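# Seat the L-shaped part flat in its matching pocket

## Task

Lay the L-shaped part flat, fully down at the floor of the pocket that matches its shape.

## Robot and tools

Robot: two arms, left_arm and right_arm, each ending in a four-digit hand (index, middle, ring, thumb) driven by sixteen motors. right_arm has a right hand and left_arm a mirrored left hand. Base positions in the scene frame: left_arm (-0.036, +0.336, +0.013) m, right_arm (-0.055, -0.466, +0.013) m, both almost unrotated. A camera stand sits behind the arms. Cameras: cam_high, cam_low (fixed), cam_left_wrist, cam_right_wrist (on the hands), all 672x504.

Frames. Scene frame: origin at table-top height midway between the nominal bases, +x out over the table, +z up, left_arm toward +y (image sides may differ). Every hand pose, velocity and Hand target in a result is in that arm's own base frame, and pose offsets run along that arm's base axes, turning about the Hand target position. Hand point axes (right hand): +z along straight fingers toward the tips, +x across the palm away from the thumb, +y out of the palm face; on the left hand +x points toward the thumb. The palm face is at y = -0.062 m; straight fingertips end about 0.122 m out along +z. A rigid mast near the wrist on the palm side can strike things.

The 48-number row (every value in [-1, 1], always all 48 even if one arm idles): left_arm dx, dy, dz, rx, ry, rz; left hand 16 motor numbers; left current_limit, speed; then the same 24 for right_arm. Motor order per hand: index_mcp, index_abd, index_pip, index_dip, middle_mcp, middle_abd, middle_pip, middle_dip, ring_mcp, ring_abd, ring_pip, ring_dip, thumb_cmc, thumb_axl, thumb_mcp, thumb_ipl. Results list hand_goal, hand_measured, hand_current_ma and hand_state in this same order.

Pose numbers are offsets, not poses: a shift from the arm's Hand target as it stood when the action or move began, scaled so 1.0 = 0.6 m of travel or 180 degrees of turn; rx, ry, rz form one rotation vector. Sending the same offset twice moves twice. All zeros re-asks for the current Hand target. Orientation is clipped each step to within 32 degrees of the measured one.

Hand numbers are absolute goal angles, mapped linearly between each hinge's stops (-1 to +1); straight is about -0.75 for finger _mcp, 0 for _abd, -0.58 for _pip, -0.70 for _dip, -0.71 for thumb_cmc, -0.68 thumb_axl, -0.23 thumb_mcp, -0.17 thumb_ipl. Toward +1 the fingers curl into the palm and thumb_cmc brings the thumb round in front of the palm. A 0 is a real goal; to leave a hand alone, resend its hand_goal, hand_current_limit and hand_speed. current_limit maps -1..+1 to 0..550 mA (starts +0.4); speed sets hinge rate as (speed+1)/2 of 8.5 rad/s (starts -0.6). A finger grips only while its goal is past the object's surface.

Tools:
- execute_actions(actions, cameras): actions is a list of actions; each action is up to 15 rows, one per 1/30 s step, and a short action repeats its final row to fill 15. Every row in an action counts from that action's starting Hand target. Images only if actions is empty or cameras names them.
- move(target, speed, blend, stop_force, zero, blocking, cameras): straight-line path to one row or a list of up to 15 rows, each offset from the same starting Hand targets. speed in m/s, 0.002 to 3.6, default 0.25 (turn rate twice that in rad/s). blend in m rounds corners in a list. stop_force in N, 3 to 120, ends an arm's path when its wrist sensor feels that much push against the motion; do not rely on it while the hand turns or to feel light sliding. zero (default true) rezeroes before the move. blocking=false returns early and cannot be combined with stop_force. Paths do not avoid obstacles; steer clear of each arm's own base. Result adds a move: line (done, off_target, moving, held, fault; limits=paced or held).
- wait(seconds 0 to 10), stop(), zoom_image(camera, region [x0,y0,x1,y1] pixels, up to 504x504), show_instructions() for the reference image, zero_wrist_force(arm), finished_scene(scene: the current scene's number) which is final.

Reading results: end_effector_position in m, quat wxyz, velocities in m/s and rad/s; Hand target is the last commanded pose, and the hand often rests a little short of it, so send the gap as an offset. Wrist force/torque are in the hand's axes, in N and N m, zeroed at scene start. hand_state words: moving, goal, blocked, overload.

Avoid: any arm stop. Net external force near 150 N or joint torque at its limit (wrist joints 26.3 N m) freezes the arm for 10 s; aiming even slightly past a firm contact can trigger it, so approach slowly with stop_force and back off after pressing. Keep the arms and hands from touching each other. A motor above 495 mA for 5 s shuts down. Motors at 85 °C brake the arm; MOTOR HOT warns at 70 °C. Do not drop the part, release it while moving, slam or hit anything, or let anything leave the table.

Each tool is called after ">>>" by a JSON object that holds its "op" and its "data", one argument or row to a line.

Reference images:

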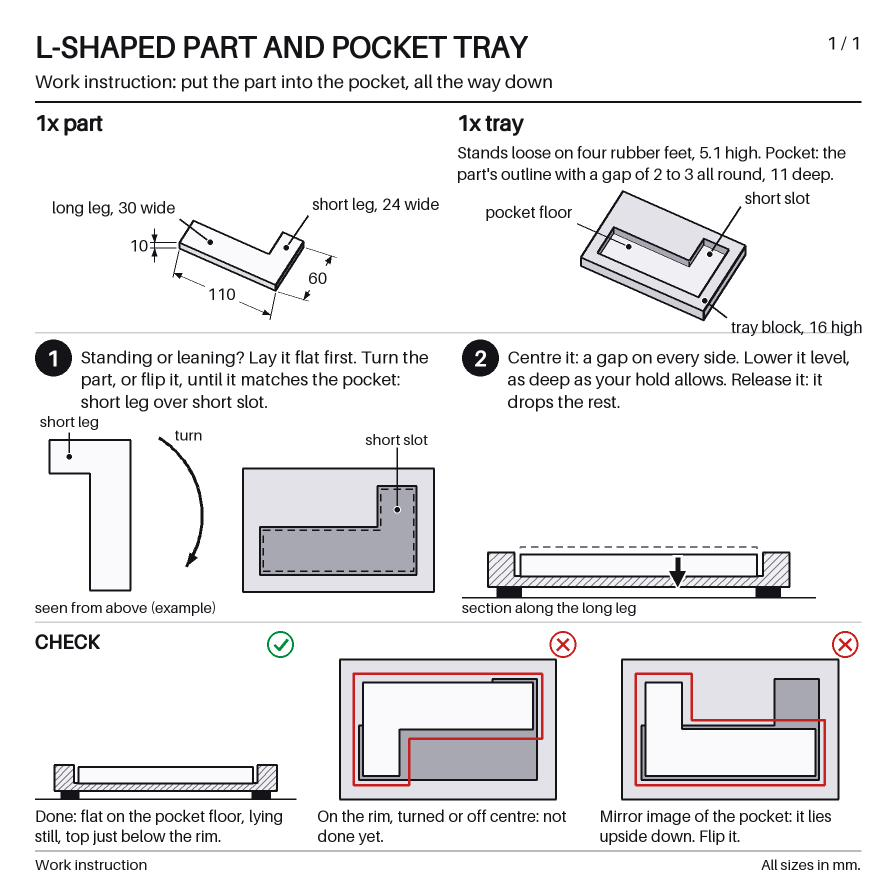

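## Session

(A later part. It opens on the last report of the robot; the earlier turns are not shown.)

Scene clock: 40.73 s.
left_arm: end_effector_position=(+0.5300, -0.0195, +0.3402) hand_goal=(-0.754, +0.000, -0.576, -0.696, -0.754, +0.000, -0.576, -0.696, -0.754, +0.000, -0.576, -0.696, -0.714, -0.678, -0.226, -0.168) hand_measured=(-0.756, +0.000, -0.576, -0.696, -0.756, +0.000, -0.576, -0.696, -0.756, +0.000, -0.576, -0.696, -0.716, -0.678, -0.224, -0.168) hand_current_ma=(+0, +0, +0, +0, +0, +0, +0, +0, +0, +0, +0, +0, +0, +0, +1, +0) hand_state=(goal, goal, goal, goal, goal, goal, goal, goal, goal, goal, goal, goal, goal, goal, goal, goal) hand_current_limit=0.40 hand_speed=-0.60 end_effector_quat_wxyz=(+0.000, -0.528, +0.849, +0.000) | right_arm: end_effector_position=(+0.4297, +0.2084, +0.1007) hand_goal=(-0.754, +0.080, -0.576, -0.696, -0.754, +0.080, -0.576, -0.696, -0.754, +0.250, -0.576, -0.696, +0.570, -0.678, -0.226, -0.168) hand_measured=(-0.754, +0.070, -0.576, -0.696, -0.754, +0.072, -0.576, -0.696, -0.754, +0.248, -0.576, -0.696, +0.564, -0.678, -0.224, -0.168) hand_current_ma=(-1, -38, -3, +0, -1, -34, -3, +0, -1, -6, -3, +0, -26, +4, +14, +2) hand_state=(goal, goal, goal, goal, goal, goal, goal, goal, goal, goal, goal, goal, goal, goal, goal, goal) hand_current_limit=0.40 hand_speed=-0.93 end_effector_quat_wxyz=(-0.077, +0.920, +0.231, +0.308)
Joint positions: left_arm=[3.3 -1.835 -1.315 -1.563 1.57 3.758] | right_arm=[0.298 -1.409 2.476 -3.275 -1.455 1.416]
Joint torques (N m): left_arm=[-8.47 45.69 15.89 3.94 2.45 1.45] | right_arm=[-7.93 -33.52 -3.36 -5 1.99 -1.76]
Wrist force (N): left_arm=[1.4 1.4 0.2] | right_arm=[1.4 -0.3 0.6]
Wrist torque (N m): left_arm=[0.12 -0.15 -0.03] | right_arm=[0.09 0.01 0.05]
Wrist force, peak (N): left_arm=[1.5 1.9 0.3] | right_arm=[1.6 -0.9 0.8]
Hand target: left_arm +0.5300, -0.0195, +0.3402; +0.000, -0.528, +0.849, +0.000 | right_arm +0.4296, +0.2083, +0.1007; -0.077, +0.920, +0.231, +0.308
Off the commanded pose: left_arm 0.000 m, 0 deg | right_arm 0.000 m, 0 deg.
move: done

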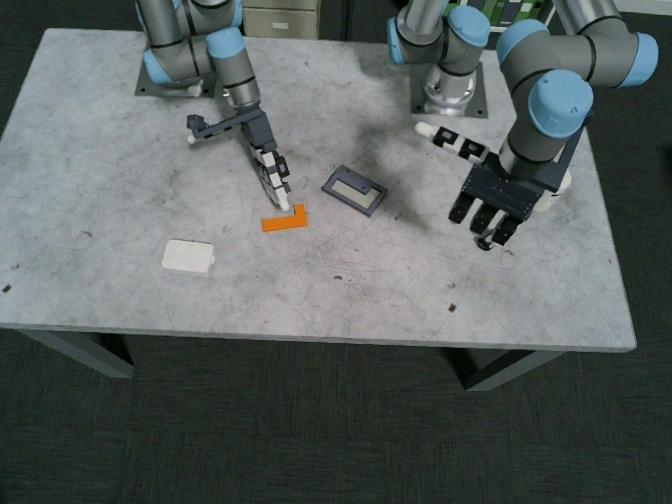

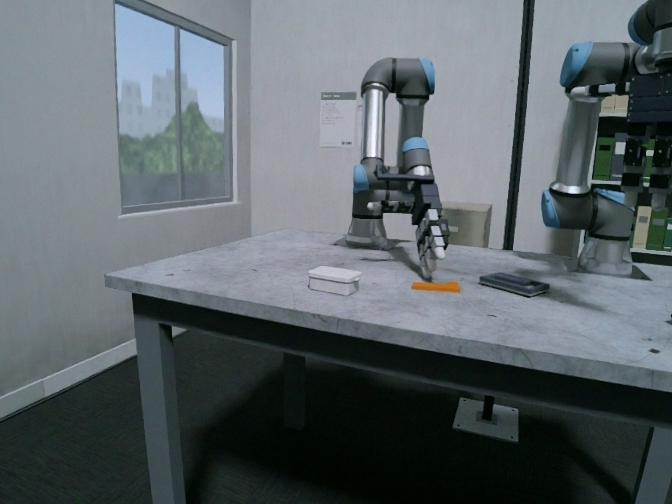

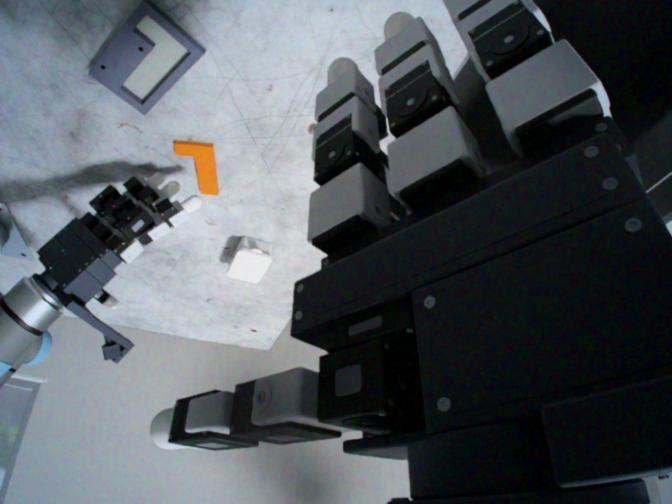

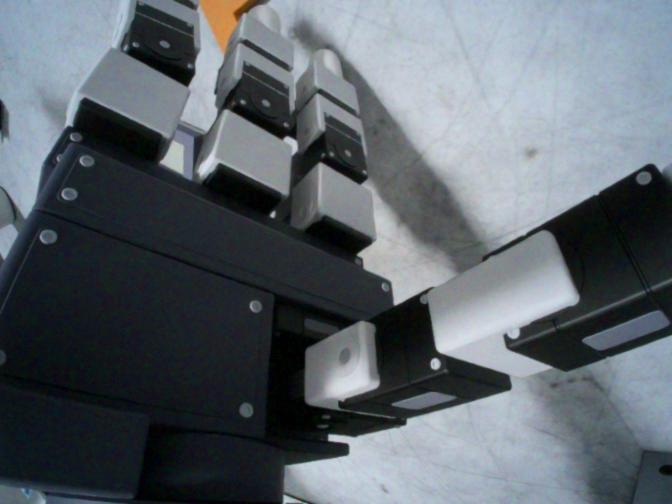

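>>> {"op": "move", "data": {
  "target": [
    [0,0,0,0,0,0,-0.754,0,-0.576,-0.696,-0.754,0,-0.576,-0.696,-0.754,0,-0.576,-0.696,-0.714,-0.678,-0.226,-0.168,0.4,-0.6,0,0,0.1,0,0,0,-0.754,-0.12,-0.576,-0.696,-0.754,0.12,-0.576,-0.696,-0.754,0.25,-0.576,-0.696,0.571,-0.678,-0.226,-0.168,0.4,-0.8],
    [0,0,0,0,0,0,-0.754,0,-0.576,-0.696,-0.754,0,-0.576,-0.696,-0.754,0,-0.576,-0.696,-0.714,-0.678,-0.226,-0.168,0.4,-0.6,0.1767,0.0983,0.0888,-0.068,0.1949,-0.0954,-0.754,-0.12,-0.576,-0.696,-0.754,0.12,-0.576,-0.696,-0.754,0.25,-0.576,-0.696,0.571,-0.678,-0.226,-0.168,0.4,-0.8]
  ],
  "speed": 0.3,
  "blend": [0.04, 0],
  "cameras": ["cam_high", "cam_low", "cam_left_wrist", "cam_right_wrist"]
}}

>>> {"op": "zoom_image", "data": {
  "camera": "cam_right_wrist",
  "region": [200, 0, 420, 120]
}}

>>> {"op": "zoom_image", "data": {
  "camera": "cam_high",
  "region": [250, 165, 340, 245]
}}

>>> {"op": "zoom_image", "data": {
  "camera": "cam_high",
  "region": [315, 155, 395, 223]
}}

>>> {"op": "zoom_image", "data": {
  "camera": "cam_left_wrist",
  "region": [110, 90, 270, 230]
}}

Scene clock: 45.23 s.
left_arm: end_effector_position=(+0.5300, -0.0195, +0.3402) hand_goal=(-0.754, +0.000, -0.576, -0.696, -0.754, +0.000, -0.576, -0.696, -0.754, +0.000, -0.576, -0.696, -0.714, -0.678, -0.226, -0.168) hand_measured=(-0.756, +0.000, -0.576, -0.696, -0.756, +0.000, -0.576, -0.696, -0.756, +0.000, -0.576, -0.696, -0.716, -0.678, -0.224, -0.168) hand_current_ma=(+0, +0, +0, +0, +0, +0, +0, +0, +0, +0, +0, +0, +0, +0, +1, +0) hand_state=(goal, goal, goal, goal, goal, goal, goal, goal, goal, goal, goal, goal, goal, goal, goal, goal) hand_current_limit=0.40 hand_speed=-0.60 end_effector_quat_wxyz=(+0.000, -0.528, +0.849, +0.000) | right_arm: end_effector_position=(+0.5356, +0.2673, +0.1540) hand_goal=(-0.754, -0.120, -0.576, -0.696, -0.754, +0.120, -0.576, -0.696, -0.754, +0.250, -0.576, -0.696, +0.570, -0.678, -0.226, -0.168) hand_measured=(-0.754, -0.120, -0.576, -0.696, -0.754, +0.116, -0.576, -0.696, -0.754, +0.248, -0.576, -0.696, +0.568, -0.678, -0.224, -0.168) hand_current_ma=(-1, +3, -3, +0, -1, -16, -3, +0, -1, -6, -3, +0, -11, +4, +14, +2) hand_state=(goal, goal, goal, goal, goal, goal, goal, goal, goal, goal, goal, goal, goal, goal, goal, goal) hand_current_limit=0.40 hand_speed=-0.80 end_effector_quat_wxyz=(+0.000, +0.996, +0.090, +0.000)
Joint positions: left_arm=[3.3 -1.835 -1.315 -1.563 1.57 3.758] | right_arm=[0.372 -1.137 1.57 -2.004 -1.571 1.762]
Joint torques (N m): left_arm=[-9.13 45.99 16.4 4 2.72 1.36] | right_arm=[-8.76 -25.92 -33.59 -0.64 1.8 1.55]
Wrist force (N): left_arm=[1.6 1.5 0.4] | right_arm=[1.0 -0.6 -0.2]
Wrist torque (N m): left_arm=[0.11 -0.17 -0.02] | right_arm=[0.09 0.00 -0.23]
Wrist force, peak (N): left_arm=[1.5 2.0 0.1] | right_arm=[1.8 -0.5 -0.8]
Hand target: left_arm +0.5300, -0.0195, +0.3402; +0.000, -0.528, +0.849, +0.000 | right_arm +0.5356, +0.2673, +0.1540; +0.000, +0.996, +0.090, +0.000
Off the commanded pose: left_arm 0.000 m, 0 deg | right_arm 0.000 m, 0 deg.
move: done; blend cut to 0.03 m at target 1

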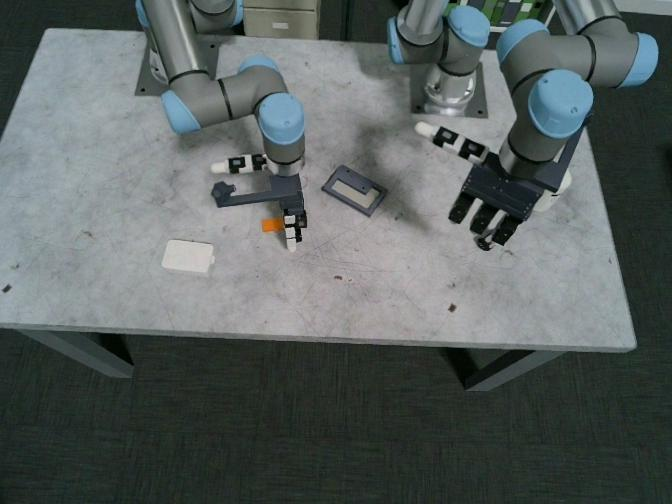

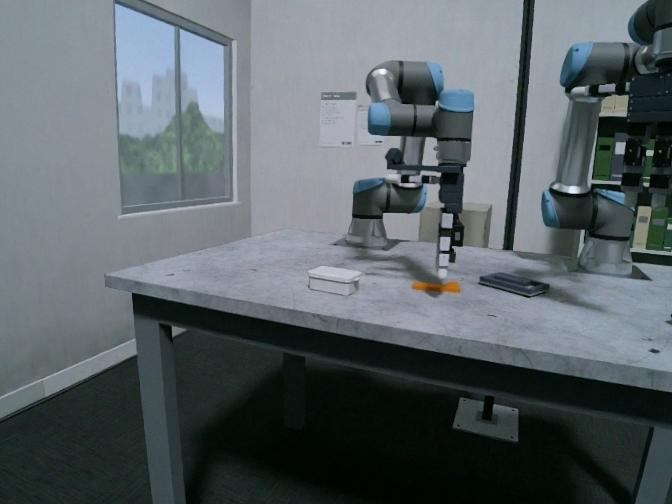

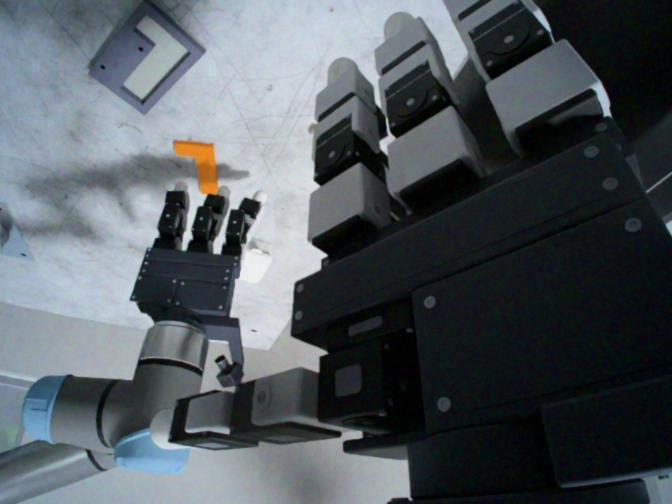

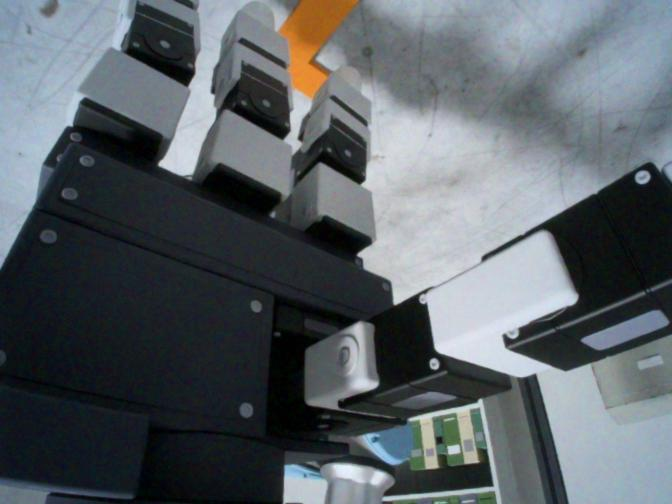

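Scaled by 2.291 from the camera's 672x504 image, which has a finer 960x720 frame.

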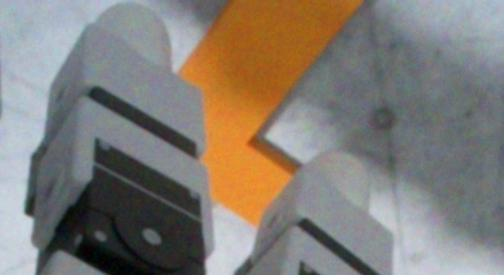

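Scaled by 5.600 from the camera's 672x504 image, which has a finer 960x720 frame.

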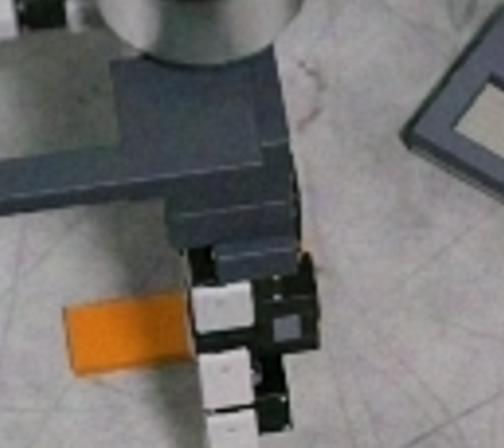

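Scaled by 6.300 from the camera's 672x504 image, which has a finer 960x720 frame.

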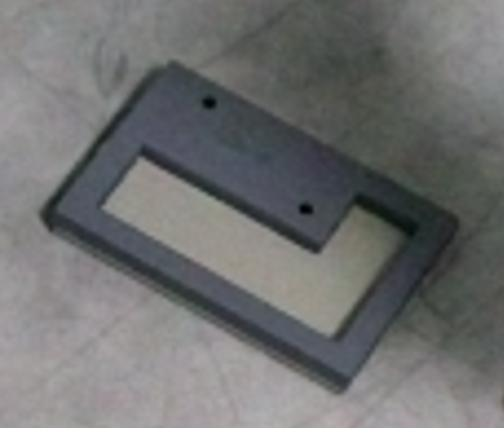

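Scaled by 3.150 from the camera's 672x504 image, which has a finer 960x720 frame.

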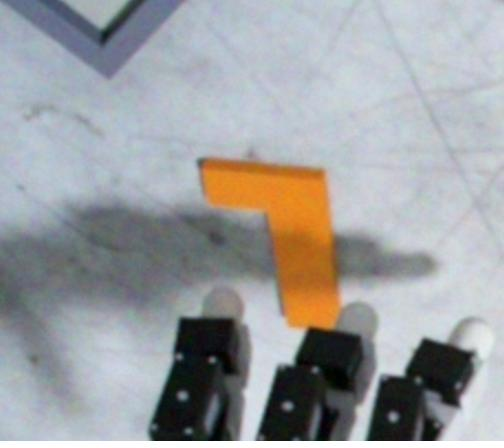

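>>> {"op": "move", "data": {
  "target": [
    [0,0,0,0,0,0,-0.754,0,-0.576,-0.696,-0.754,0,-0.576,-0.696,-0.754,0,-0.576,-0.696,-0.714,-0.678,-0.226,-0.168,0.4,-0.6,0.0052,-0.0065,-0.0692,0,0,0,-0.754,-0.12,-0.576,-0.696,-0.754,0.12,-0.576,-0.696,-0.754,0.25,-0.576,-0.696,0.571,-0.678,-0.226,-0.168,0.4,-0.8]
  ],
  "speed": 0.03,
  "stop_force": 5
}}

>>> {"op": "move", "data": {
  "target": [
    [0,0,0,0,0,0,-0.754,0,-0.576,-0.696,-0.754,0,-0.576,-0.696,-0.754,0,-0.576,-0.696,-0.714,-0.678,-0.226,-0.168,0.4,-0.6,0,0,0,0,0,0,-0.754,0.15,-0.576,-0.696,-0.754,-0.15,-0.576,-0.696,-0.754,0.25,-0.576,-0.696,0.571,-0.678,-0.226,-0.168,0.4,-0.91]
  ],
  "speed": 0.1,
  "cameras": ["cam_high", "cam_low", "cam_left_wrist", "cam_right_wrist"]
}}

>>> {"op": "zoom_image", "data": {
  "camera": "cam_right_wrist",
  "region": [200, 0, 420, 120]
}}

>>> {"op": "zoom_image", "data": {
  "camera": "cam_high",
  "region": [315, 155, 395, 223]
}}

>>> {"op": "zoom_image", "data": {
  "camera": "cam_left_wrist",
  "region": [80, 0, 240, 200]
}}

Scene clock: 49.00 s.
left_arm: end_effector_position=(+0.5300, -0.0195, +0.3402) hand_goal=(-0.754, +0.000, -0.576, -0.696, -0.754, +0.000, -0.576, -0.696, -0.754, +0.000, -0.576, -0.696, -0.714, -0.678, -0.226, -0.168) hand_measured=(-0.756, +0.000, -0.576, -0.696, -0.756, +0.000, -0.576, -0.696, -0.756, +0.000, -0.576, -0.696, -0.716, -0.678, -0.224, -0.168) hand_current_ma=(+0, +0, +0, +0, +0, +0, +0, +0, +0, +0, +0, +0, +0, +0, +1, +0) hand_state=(goal, goal, goal, goal, goal, goal, goal, goal, goal, goal, goal, goal, goal, goal, goal, goal) hand_current_limit=0.40 hand_speed=-0.60 end_effector_quat_wxyz=(+0.000, -0.528, +0.849, +0.000) | right_arm: end_effector_position=(+0.5387, +0.2634, +0.1125) hand_goal=(-0.754, -0.120, -0.576, -0.696, -0.754, +0.120, -0.576, -0.696, -0.754, +0.250, -0.576, -0.696, +0.570, -0.678, -0.226, -0.168) hand_measured=(-0.754, -0.120, -0.576, -0.696, -0.754, +0.116, -0.576, -0.696, -0.754, +0.248, -0.576, -0.696, +0.568, -0.678, -0.224, -0.168) hand_current_ma=(-1, +3, -3, +0, -1, -15, -3, +0, -1, -6, -3, +0, -11, +4, +14, +2) hand_state=(goal, goal, goal, goal, goal, goal, goal, goal, goal, goal, goal, goal, goal, goal, goal, goal) hand_current_limit=0.40 hand_speed=-0.80 end_effector_quat_wxyz=(+0.000, +0.996, +0.090, +0.000)
Joint positions: left_arm=[3.3 -1.835 -1.315 -1.563 1.57 3.758] | right_arm=[0.365 -1.09 1.618 -2.098 -1.571 1.755]
Joint torques (N m): left_arm=[-8.33 45.83 17.56 4.27 2.54 1.21] | right_arm=[-9.32 -28.03 -7.85 -4.31 1.14 -1.8]
Wrist force (N): left_arm=[1.2 1.7 0.4] | right_arm=[0.9 -0.5 -0.5]
Wrist torque (N m): left_arm=[0.13 -0.12 -0.06] | right_arm=[0.10 0.04 -0.01]
Wrist force, peak (N): left_arm=[1.5 1.9 0.5] | right_arm=[1.7 -0.5 -0.3]
Hand target: left_arm +0.5300, -0.0195, +0.3402; +0.000, -0.528, +0.849, +0.000 | right_arm +0.5387, +0.2634, +0.1125; +0.000, +0.996, +0.090, +0.000
Off the commanded pose: left_arm 0.000 m, 0 deg | right_arm 0.000 m, 0 deg.
move: done

Scene clock: 49.67 s.
left_arm: end_effector_position=(+0.5300, -0.0195, +0.3402) hand_goal=(-0.754, +0.000, -0.576, -0.696, -0.754, +0.000, -0.576, -0.696, -0.754, +0.000, -0.576, -0.696, -0.714, -0.678, -0.226, -0.168) hand_measured=(-0.756, +0.000, -0.576, -0.696, -0.756, +0.000, -0.576, -0.696, -0.756, +0.000, -0.576, -0.696, -0.716, -0.678, -0.224, -0.168) hand_current_ma=(+0, +0, +0, +0, +0, +0, +0, +0, +0, +0, +0, +0, +0, +0, +1, +0) hand_state=(goal, goal, goal, goal, goal, goal, goal, goal, goal, goal, goal, goal, goal, goal, goal, goal) hand_current_limit=0.40 hand_speed=-0.60 end_effector_quat_wxyz=(+0.000, -0.528, +0.849, +0.000) | right_arm: end_effector_position=(+0.5387, +0.2634, +0.1125) hand_goal=(-0.754, +0.150, -0.576, -0.696, -0.754, -0.150, -0.576, -0.696, -0.754, +0.250, -0.576, -0.696, +0.570, -0.678, -0.226, -0.168) hand_measured=(-0.754, -0.014, -0.576, -0.696, -0.754, +0.006, -0.576, -0.696, -0.754, +0.248, -0.576, -0.696, +0.568, -0.678, -0.224, -0.168) hand_current_ma=(-1, -385, -3, +0, -1, +385, -3, +0, -1, -6, -3, +0, -11, +4, +14, +2) hand_state=(goal, blocked, goal, goal, goal, blocked, goal, goal, goal, goal, goal, goal, goal, goal, goal, goal) hand_current_limit=0.40 hand_speed=-0.91 end_effector_quat_wxyz=(+0.000, +0.996, +0.090, +0.000)
Joint positions: left_arm=[3.3 -1.835 -1.315 -1.563 1.57 3.758] | right_arm=[0.365 -1.09 1.618 -2.098 -1.571 1.755]
Joint torques (N m): left_arm=[-7.46 44.76 17.22 3.97 2.49 1.19] | right_arm=[-8.8 -28.52 -8.11 -4.2 0.65 -1.86]
Wrist force (N): left_arm=[1.3 1.5 0.1] | right_arm=[1.2 -0.6 -0.2]
Wrist torque (N m): left_arm=[0.15 -0.15 -0.04] | right_arm=[0.07 0.00 0.02]
Wrist force, peak (N): left_arm=[1.4 1.9 0.3] | right_arm=[1.6 -0.5 -0.1]
Hand target: left_arm +0.5300, -0.0195, +0.3402; +0.000, -0.528, +0.849, +0.000 | right_arm +0.5387, +0.2634, +0.1125; +0.000, +0.996, +0.090, +0.000
Off the commanded pose: left_arm 0.000 m, 0 deg | right_arm 0.000 m, 0 deg.
move: done

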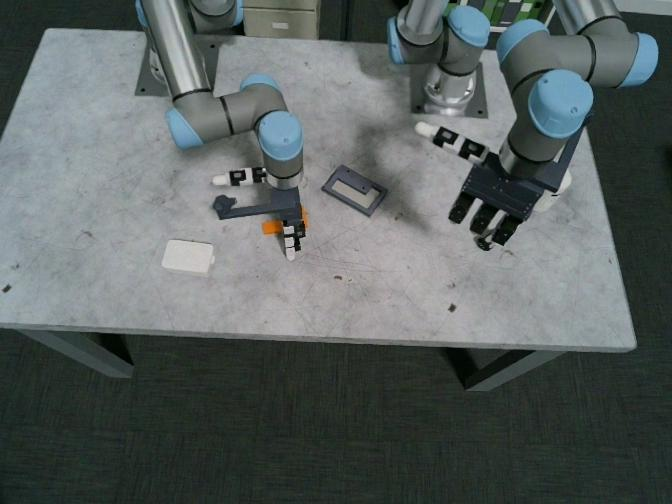

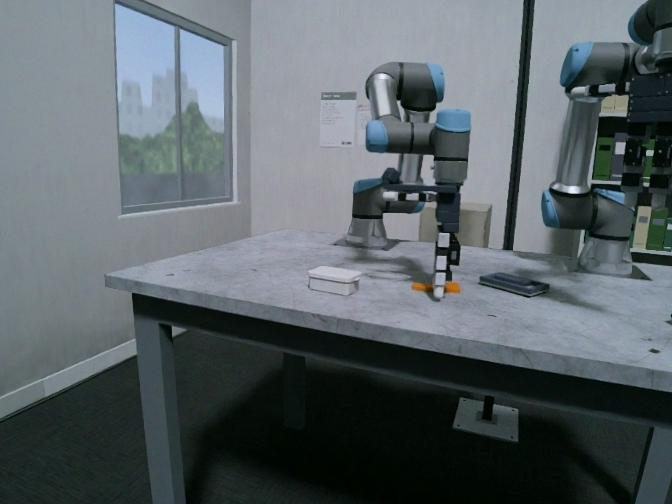

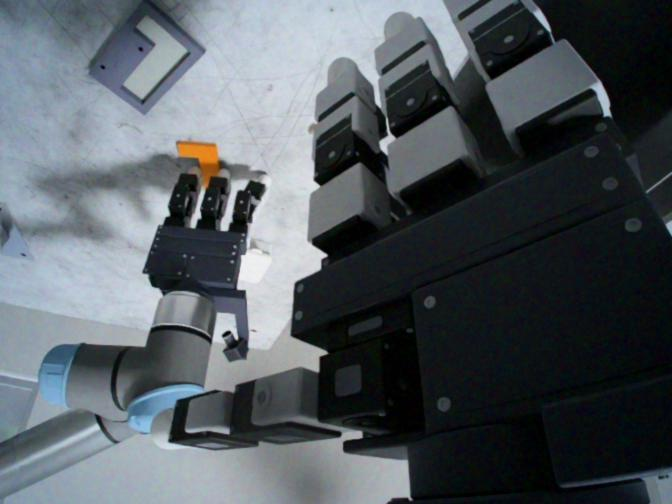

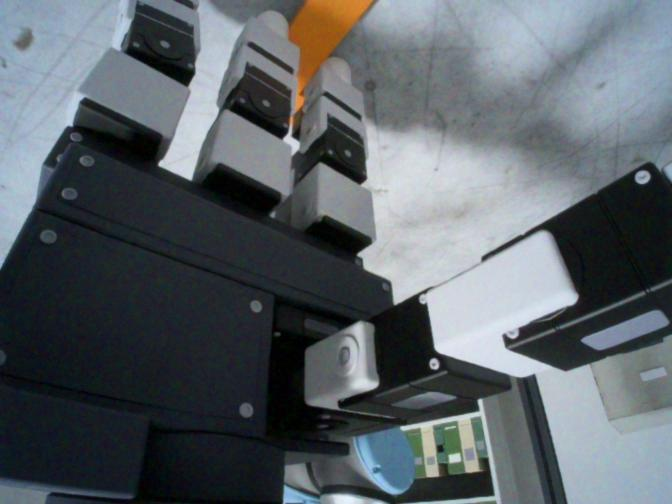

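Scaled by 2.291 from the camera's 672x504 image, which has a finer 960x720 frame.

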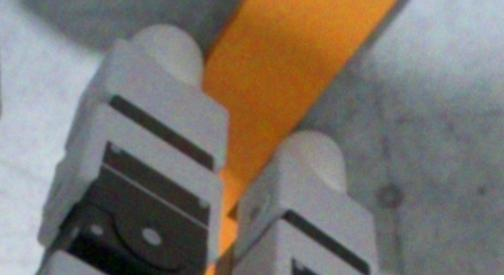

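Scaled by 6.300 from the camera's 672x504 image, which has a finer 960x720 frame.

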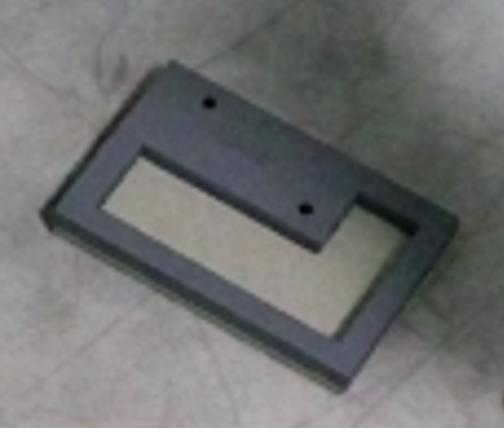

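Scaled by 2.520 from the camera's 672x504 image, which has a finer 960x720 frame.

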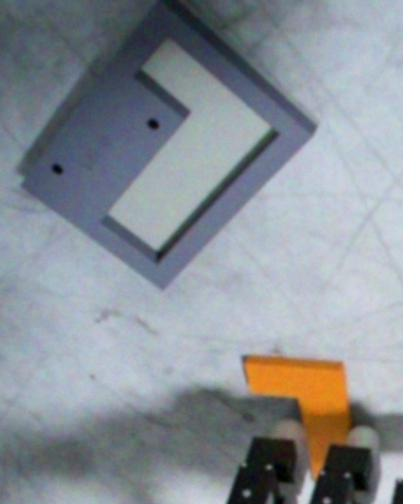

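>>> {"op": "move", "data": {
  "target": [
    [0,0,0,0,0,0,-0.754,0,-0.576,-0.696,-0.754,0,-0.576,-0.696,-0.754,0,-0.576,-0.696,-0.714,-0.678,-0.226,-0.168,0.4,-0.6,0,0,0.1333,0,0,0,-0.754,0.15,-0.576,-0.696,-0.754,-0.15,-0.576,-0.696,-0.754,0.25,-0.576,-0.696,0.571,-0.678,-0.226,-0.168,0.4,-0.91],
    [0,0,0,0,0,0,-0.754,0,-0.576,-0.696,-0.754,0,-0.576,-0.696,-0.754,0,-0.576,-0.696,-0.714,-0.678,-0.226,-0.168,0.4,-0.6,-0.2377,0.3037,0.1333,0,0,-0.24,-0.754,0.15,-0.576,-0.696,-0.754,-0.15,-0.576,-0.696,-0.754,0.25,-0.576,-0.696,0.571,-0.678,-0.226,-0.168,0.4,-0.91],
    [0,0,0,0,0,0,-0.754,0,-0.576,-0.696,-0.754,0,-0.576,-0.696,-0.754,0,-0.576,-0.696,-0.714,-0.678,-0.226,-0.168,0.4,-0.6,-0.2377,0.3037,0.0533,0,0,-0.24,-0.754,0.15,-0.576,-0.696,-0.754,-0.15,-0.576,-0.696,-0.754,0.25,-0.576,-0.696,0.571,-0.678,-0.226,-0.168,0.4,-0.91]
  ],
  "speed": [0.2, 0.4, 0.15],
  "blend": [0.03, 0.02, 0],
  "cameras": ["cam_high", "cam_low", "cam_left_wrist", "cam_right_wrist"]
}}

>>> {"op": "zoom_image", "data": {
  "camera": "cam_high",
  "region": [355, 175, 395, 205]
}}

>>> {"op": "zoom_image", "data": {
  "camera": "cam_high",
  "region": [315, 160, 395, 220]
}}

>>> {"op": "zoom_image", "data": {
  "camera": "cam_left_wrist",
  "region": [80, 0, 210, 120]
}}

>>> {"op": "zoom_image", "data": {
  "camera": "cam_right_wrist",
  "region": [230, 0, 410, 110]
}}

Scene clock: 54.17 s.
left_arm: end_effector_position=(+0.5300, -0.0195, +0.3402) hand_goal=(-0.754, +0.000, -0.576, -0.696, -0.754, +0.000, -0.576, -0.696, -0.754, +0.000, -0.576, -0.696, -0.714, -0.678, -0.226, -0.168) hand_measured=(-0.756, +0.000, -0.576, -0.696, -0.756, +0.000, -0.576, -0.696, -0.756, +0.000, -0.576, -0.696, -0.716, -0.678, -0.224, -0.168) hand_current_ma=(+0, +0, +0, +0, +0, +0, +0, +0, +0, +0, +0, +0, +0, +0, +1, +0) hand_state=(goal, goal, goal, goal, goal, goal, goal, goal, goal, goal, goal, goal, goal, goal, goal, goal) hand_current_limit=0.40 hand_speed=-0.60 end_effector_quat_wxyz=(+0.000, -0.528, +0.849, +0.000) | right_arm: end_effector_position=(+0.3961, +0.4456, +0.1446) hand_goal=(-0.754, +0.150, -0.576, -0.696, -0.754, -0.150, -0.576, -0.696, -0.754, +0.250, -0.576, -0.696, +0.570, -0.678, -0.226, -0.168) hand_measured=(-0.754, +0.090, -0.576, -0.696, -0.754, -0.102, -0.576, -0.696, -0.754, +0.248, -0.576, -0.696, +0.568, -0.678, -0.224, -0.168) hand_current_ma=(-1, -253, -3, +0, +0, +197, -3, +0, -1, -6, -3, +0, -9, +4, +15, +2) hand_state=(goal, blocked, goal, goal, goal, blocked, goal, goal, goal, goal, goal, goal, goal, goal, goal, goal) hand_current_limit=0.40 hand_speed=-0.91 end_effector_quat_wxyz=(+0.000, +0.959, -0.283, +0.000)
Joint positions: left_arm=[3.3 -1.835 -1.315 -1.563 1.57 3.758] | right_arm=[0.634 -1.05 1.462 -1.983 -1.571 2.778]
Joint torques (N m): left_arm=[-7.47 46.05 17.35 4.12 2.34 1.3] | right_arm=[8.05 -30.4 -9.16 -4.05 -2.25 1.73]
Wrist force (N): left_arm=[1.3 1.7 0.1] | right_arm=[1.6 -1.1 -0.1]
Wrist torque (N m): left_arm=[0.16 -0.15 -0.05] | right_arm=[0.00 -0.06 -0.17]
Wrist force, peak (N): left_arm=[1.6 1.9 0.1] | right_arm=[1.7 -1.2 -0.3]
Hand target: left_arm +0.5300, -0.0195, +0.3402; +0.000, -0.528, +0.849, +0.000 | right_arm +0.3961, +0.4456, +0.1445; +0.000, +0.959, -0.283, +0.000
Off the commanded pose: left_arm 0.000 m, 0 deg | right_arm 0.000 m, 0 deg.
move: done

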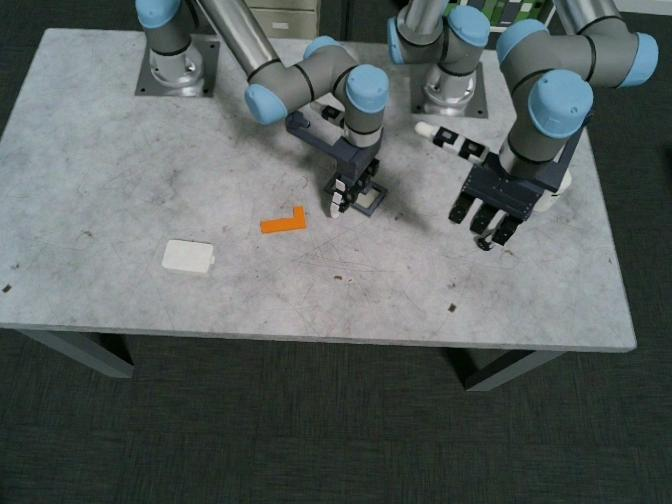

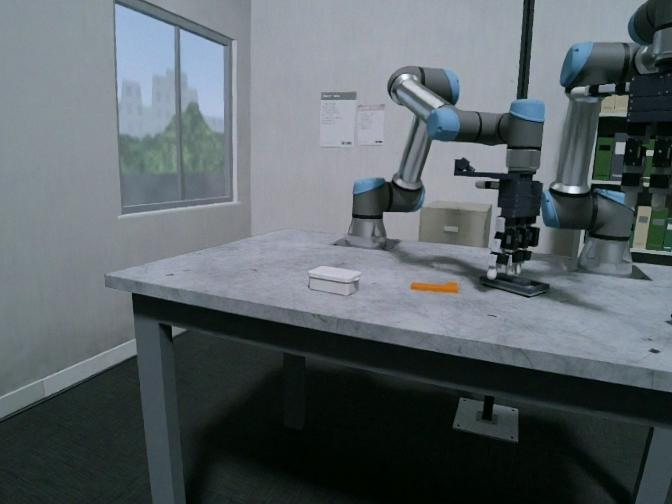

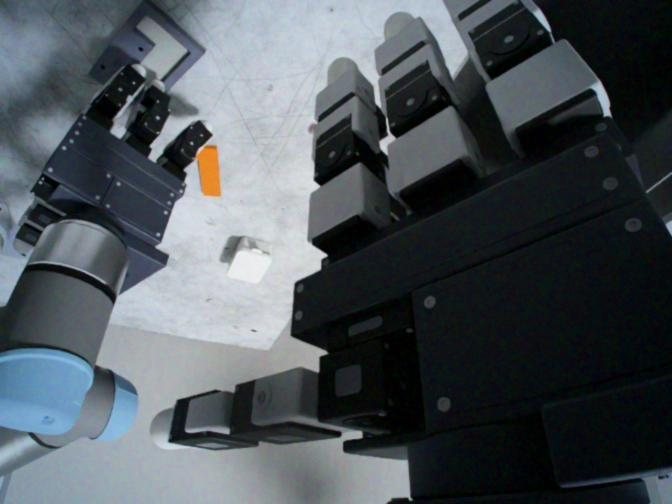

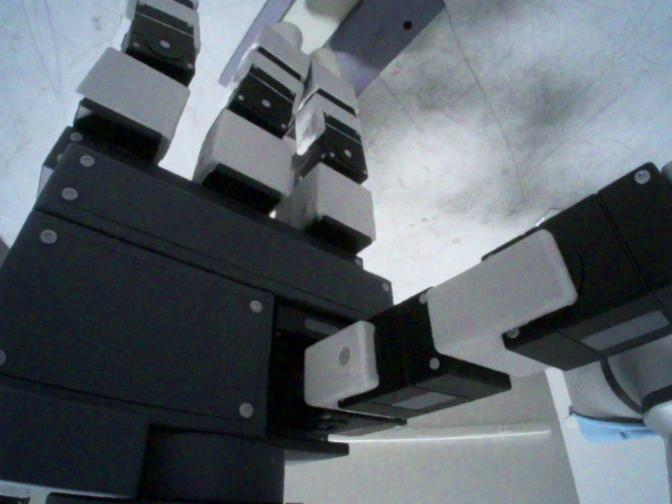

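Scaled by 12.600 from the camera's 672x504 image, which has a finer 960x720 frame.

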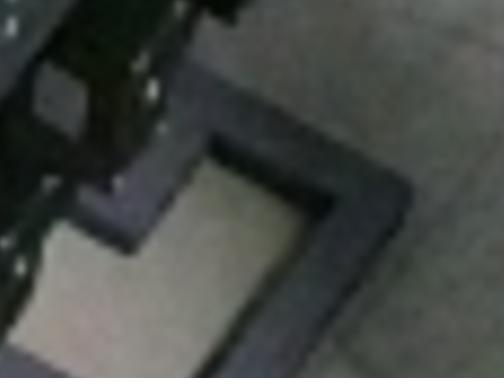

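Scaled by 6.300 from the camera's 672x504 image, which has a finer 960x720 frame.

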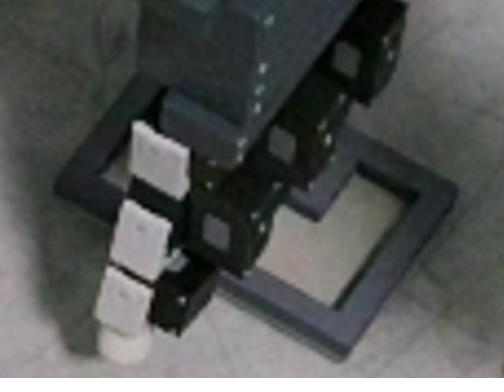

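Scaled by 3.877 from the camera's 672x504 image, which has a finer 960x720 frame.

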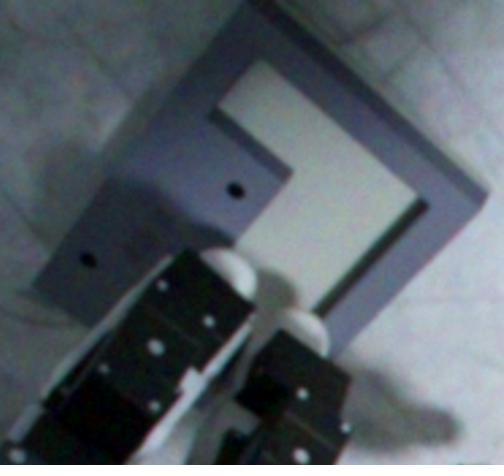

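Scaled by 2.800 from the camera's 672x504 image, which has a finer 960x720 frame.

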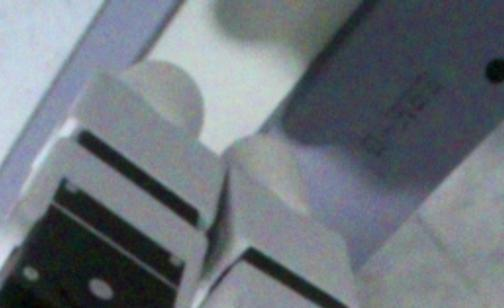

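>>> {"op": "zoom_image", "data": {
  "camera": "cam_high",
  "region": [250, 175, 330, 245]
}}

>>> {"op": "zoom_image", "data": {
  "camera": "cam_left_wrist",
  "region": [150, 100, 270, 220]
}}

Scaled by 6.300 from the camera's 672x504 image, which has a finer 960x720 frame.

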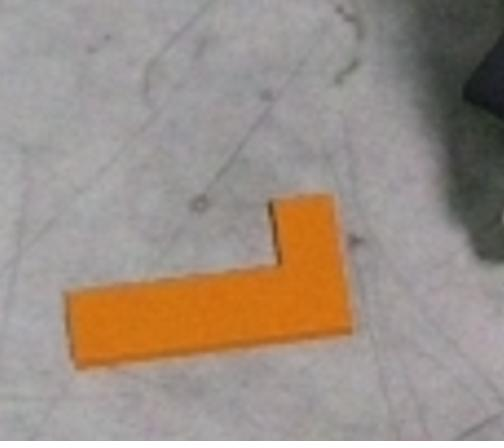

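Scaled by 4.200 from the camera's 672x504 image, which has a finer 960x720 frame.

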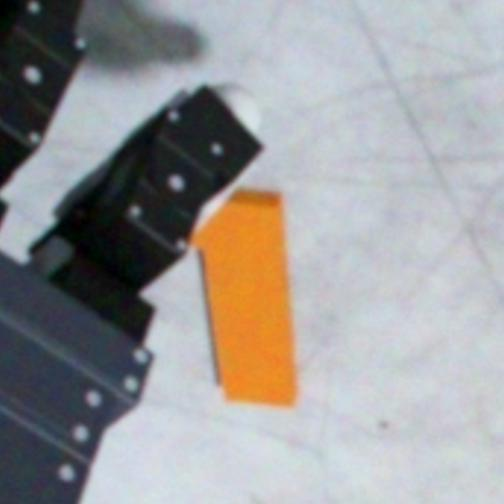

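>>> {"op": "move", "data": {
  "target": [
    [0,0,0,0,0,0,-0.754,0,-0.576,-0.696,-0.754,0,-0.576,-0.696,-0.754,0,-0.576,-0.696,-0.714,-0.678,-0.226,-0.168,0.4,-0.6,0,0,0.0833,0,0,0,-0.754,-0.12,-0.576,-0.696,-0.754,0.12,-0.576,-0.696,-0.754,0.25,-0.576,-0.696,0.571,-0.678,-0.226,-0.168,0.4,-0.8],
    [0,0,0,0,0,0,-0.754,0,-0.576,-0.696,-0.754,0,-0.576,-0.696,-0.754,0,-0.576,-0.696,-0.714,-0.678,-0.226,-0.168,0.4,-0.6,0.2385,-0.3087,0.0342,0,0,0.24,-0.754,-0.12,-0.576,-0.696,-0.754,0.12,-0.576,-0.696,-0.754,0.25,-0.576,-0.696,0.571,-0.678,-0.226,-0.168,0.4,-0.8]
  ],
  "speed": [0.3, 0.4],
  "blend": [0.03, 0],
  "cameras": ["cam_high", "cam_right_wrist"]
}}

>>> {"op": "zoom_image", "data": {
  "camera": "cam_right_wrist",
  "region": [200, 0, 420, 120]
}}

Scene clock: 57.77 s.
left_arm: end_effector_position=(+0.5300, -0.0195, +0.3402) hand_goal=(-0.754, +0.000, -0.576, -0.696, -0.754, +0.000, -0.576, -0.696, -0.754, +0.000, -0.576, -0.696, -0.714, -0.678, -0.226, -0.168) hand_measured=(-0.756, +0.000, -0.576, -0.696, -0.756, +0.000, -0.576, -0.696, -0.756, +0.000, -0.576, -0.696, -0.716, -0.678, -0.224, -0.168) hand_current_ma=(+0, +0, +0, +0, +0, +0, +0, +0, +0, +0, +0, +0, +0, +0, +1, +0) hand_state=(goal, goal, goal, goal, goal, goal, goal, goal, goal, goal, goal, goal, goal, goal, goal, goal) hand_current_limit=0.40 hand_speed=-0.60 end_effector_quat_wxyz=(+0.000, -0.528, +0.849, +0.000) | right_arm: end_effector_position=(+0.5392, +0.2605, +0.1650) hand_goal=(-0.754, -0.120, -0.576, -0.696, -0.754, +0.120, -0.576, -0.696, -0.754, +0.250, -0.576, -0.696, +0.570, -0.678, -0.226, -0.168) hand_measured=(-0.754, -0.116, -0.576, -0.696, -0.754, +0.116, -0.576, -0.696, -0.754, +0.248, -0.576, -0.696, +0.568, -0.678, -0.224, -0.168) hand_current_ma=(-1, +14, -3, +0, +0, -15, -3, +0, -1, -6, -3, +0, -9, +4, +16, +2) hand_state=(goal, goal, goal, goal, goal, goal, goal, goal, goal, goal, goal, goal, goal, goal, goal, goal) hand_current_limit=0.40 hand_speed=-0.80 end_effector_quat_wxyz=(+0.000, +0.996, +0.090, +0.000)
Joint positions: left_arm=[3.3 -1.835 -1.315 -1.563 1.57 3.758] | right_arm=[0.36 -1.149 1.557 -1.979 -1.571 1.75]
Joint torques (N m): left_arm=[-7.31 44.76 17.02 3.63 2.26 1.36] | right_arm=[-8.68 -53.18 -8.92 -4.15 1.87 -2.07]
Wrist force (N): left_arm=[1.3 1.7 0.1] | right_arm=[1.0 -0.8 -0.3]
Wrist torque (N m): left_arm=[0.16 -0.15 -0.05] | right_arm=[0.08 0.00 -0.02]
Wrist force, peak (N): left_arm=[1.6 1.9 0.2] | right_arm=[1.5 -0.9 1.3]
Hand target: left_arm +0.5300, -0.0195, +0.3402; +0.000, -0.528, +0.849, +0.000 | right_arm +0.5392, +0.2604, +0.1650; +0.000, +0.996, +0.090, +0.000
Off the commanded pose: left_arm 0.000 m, 0 deg | right_arm 0.000 m, 0 deg.
move: done; blend cut to 0.025 m at target 1
Images, in order (width x height): cam_high 672x504, cam_right_wrist 672x504.

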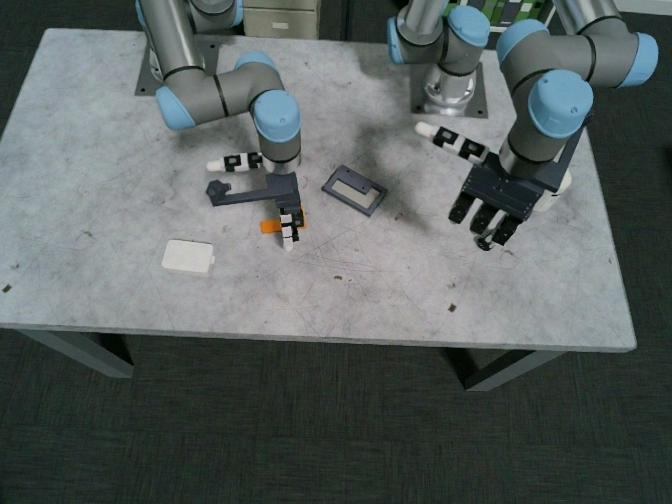

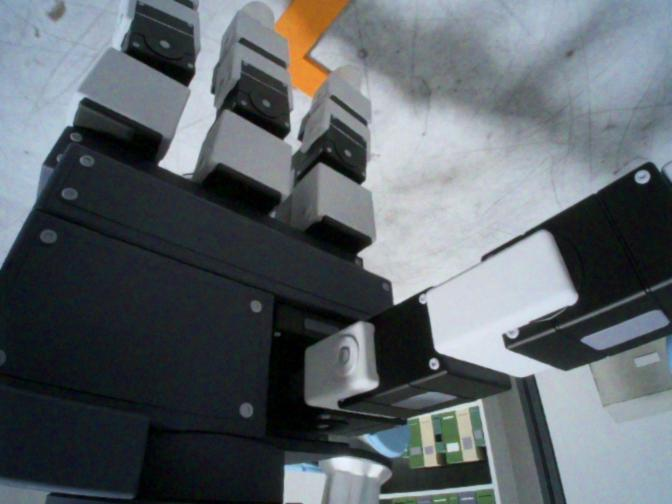

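Scaled by 2.291 from the camera's 672x504 image, which has a finer 960x720 frame.

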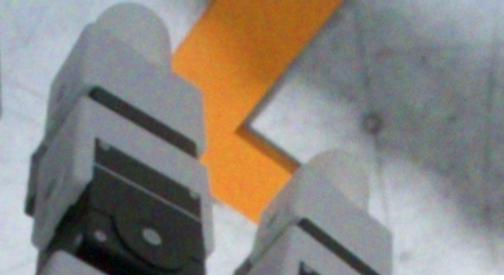

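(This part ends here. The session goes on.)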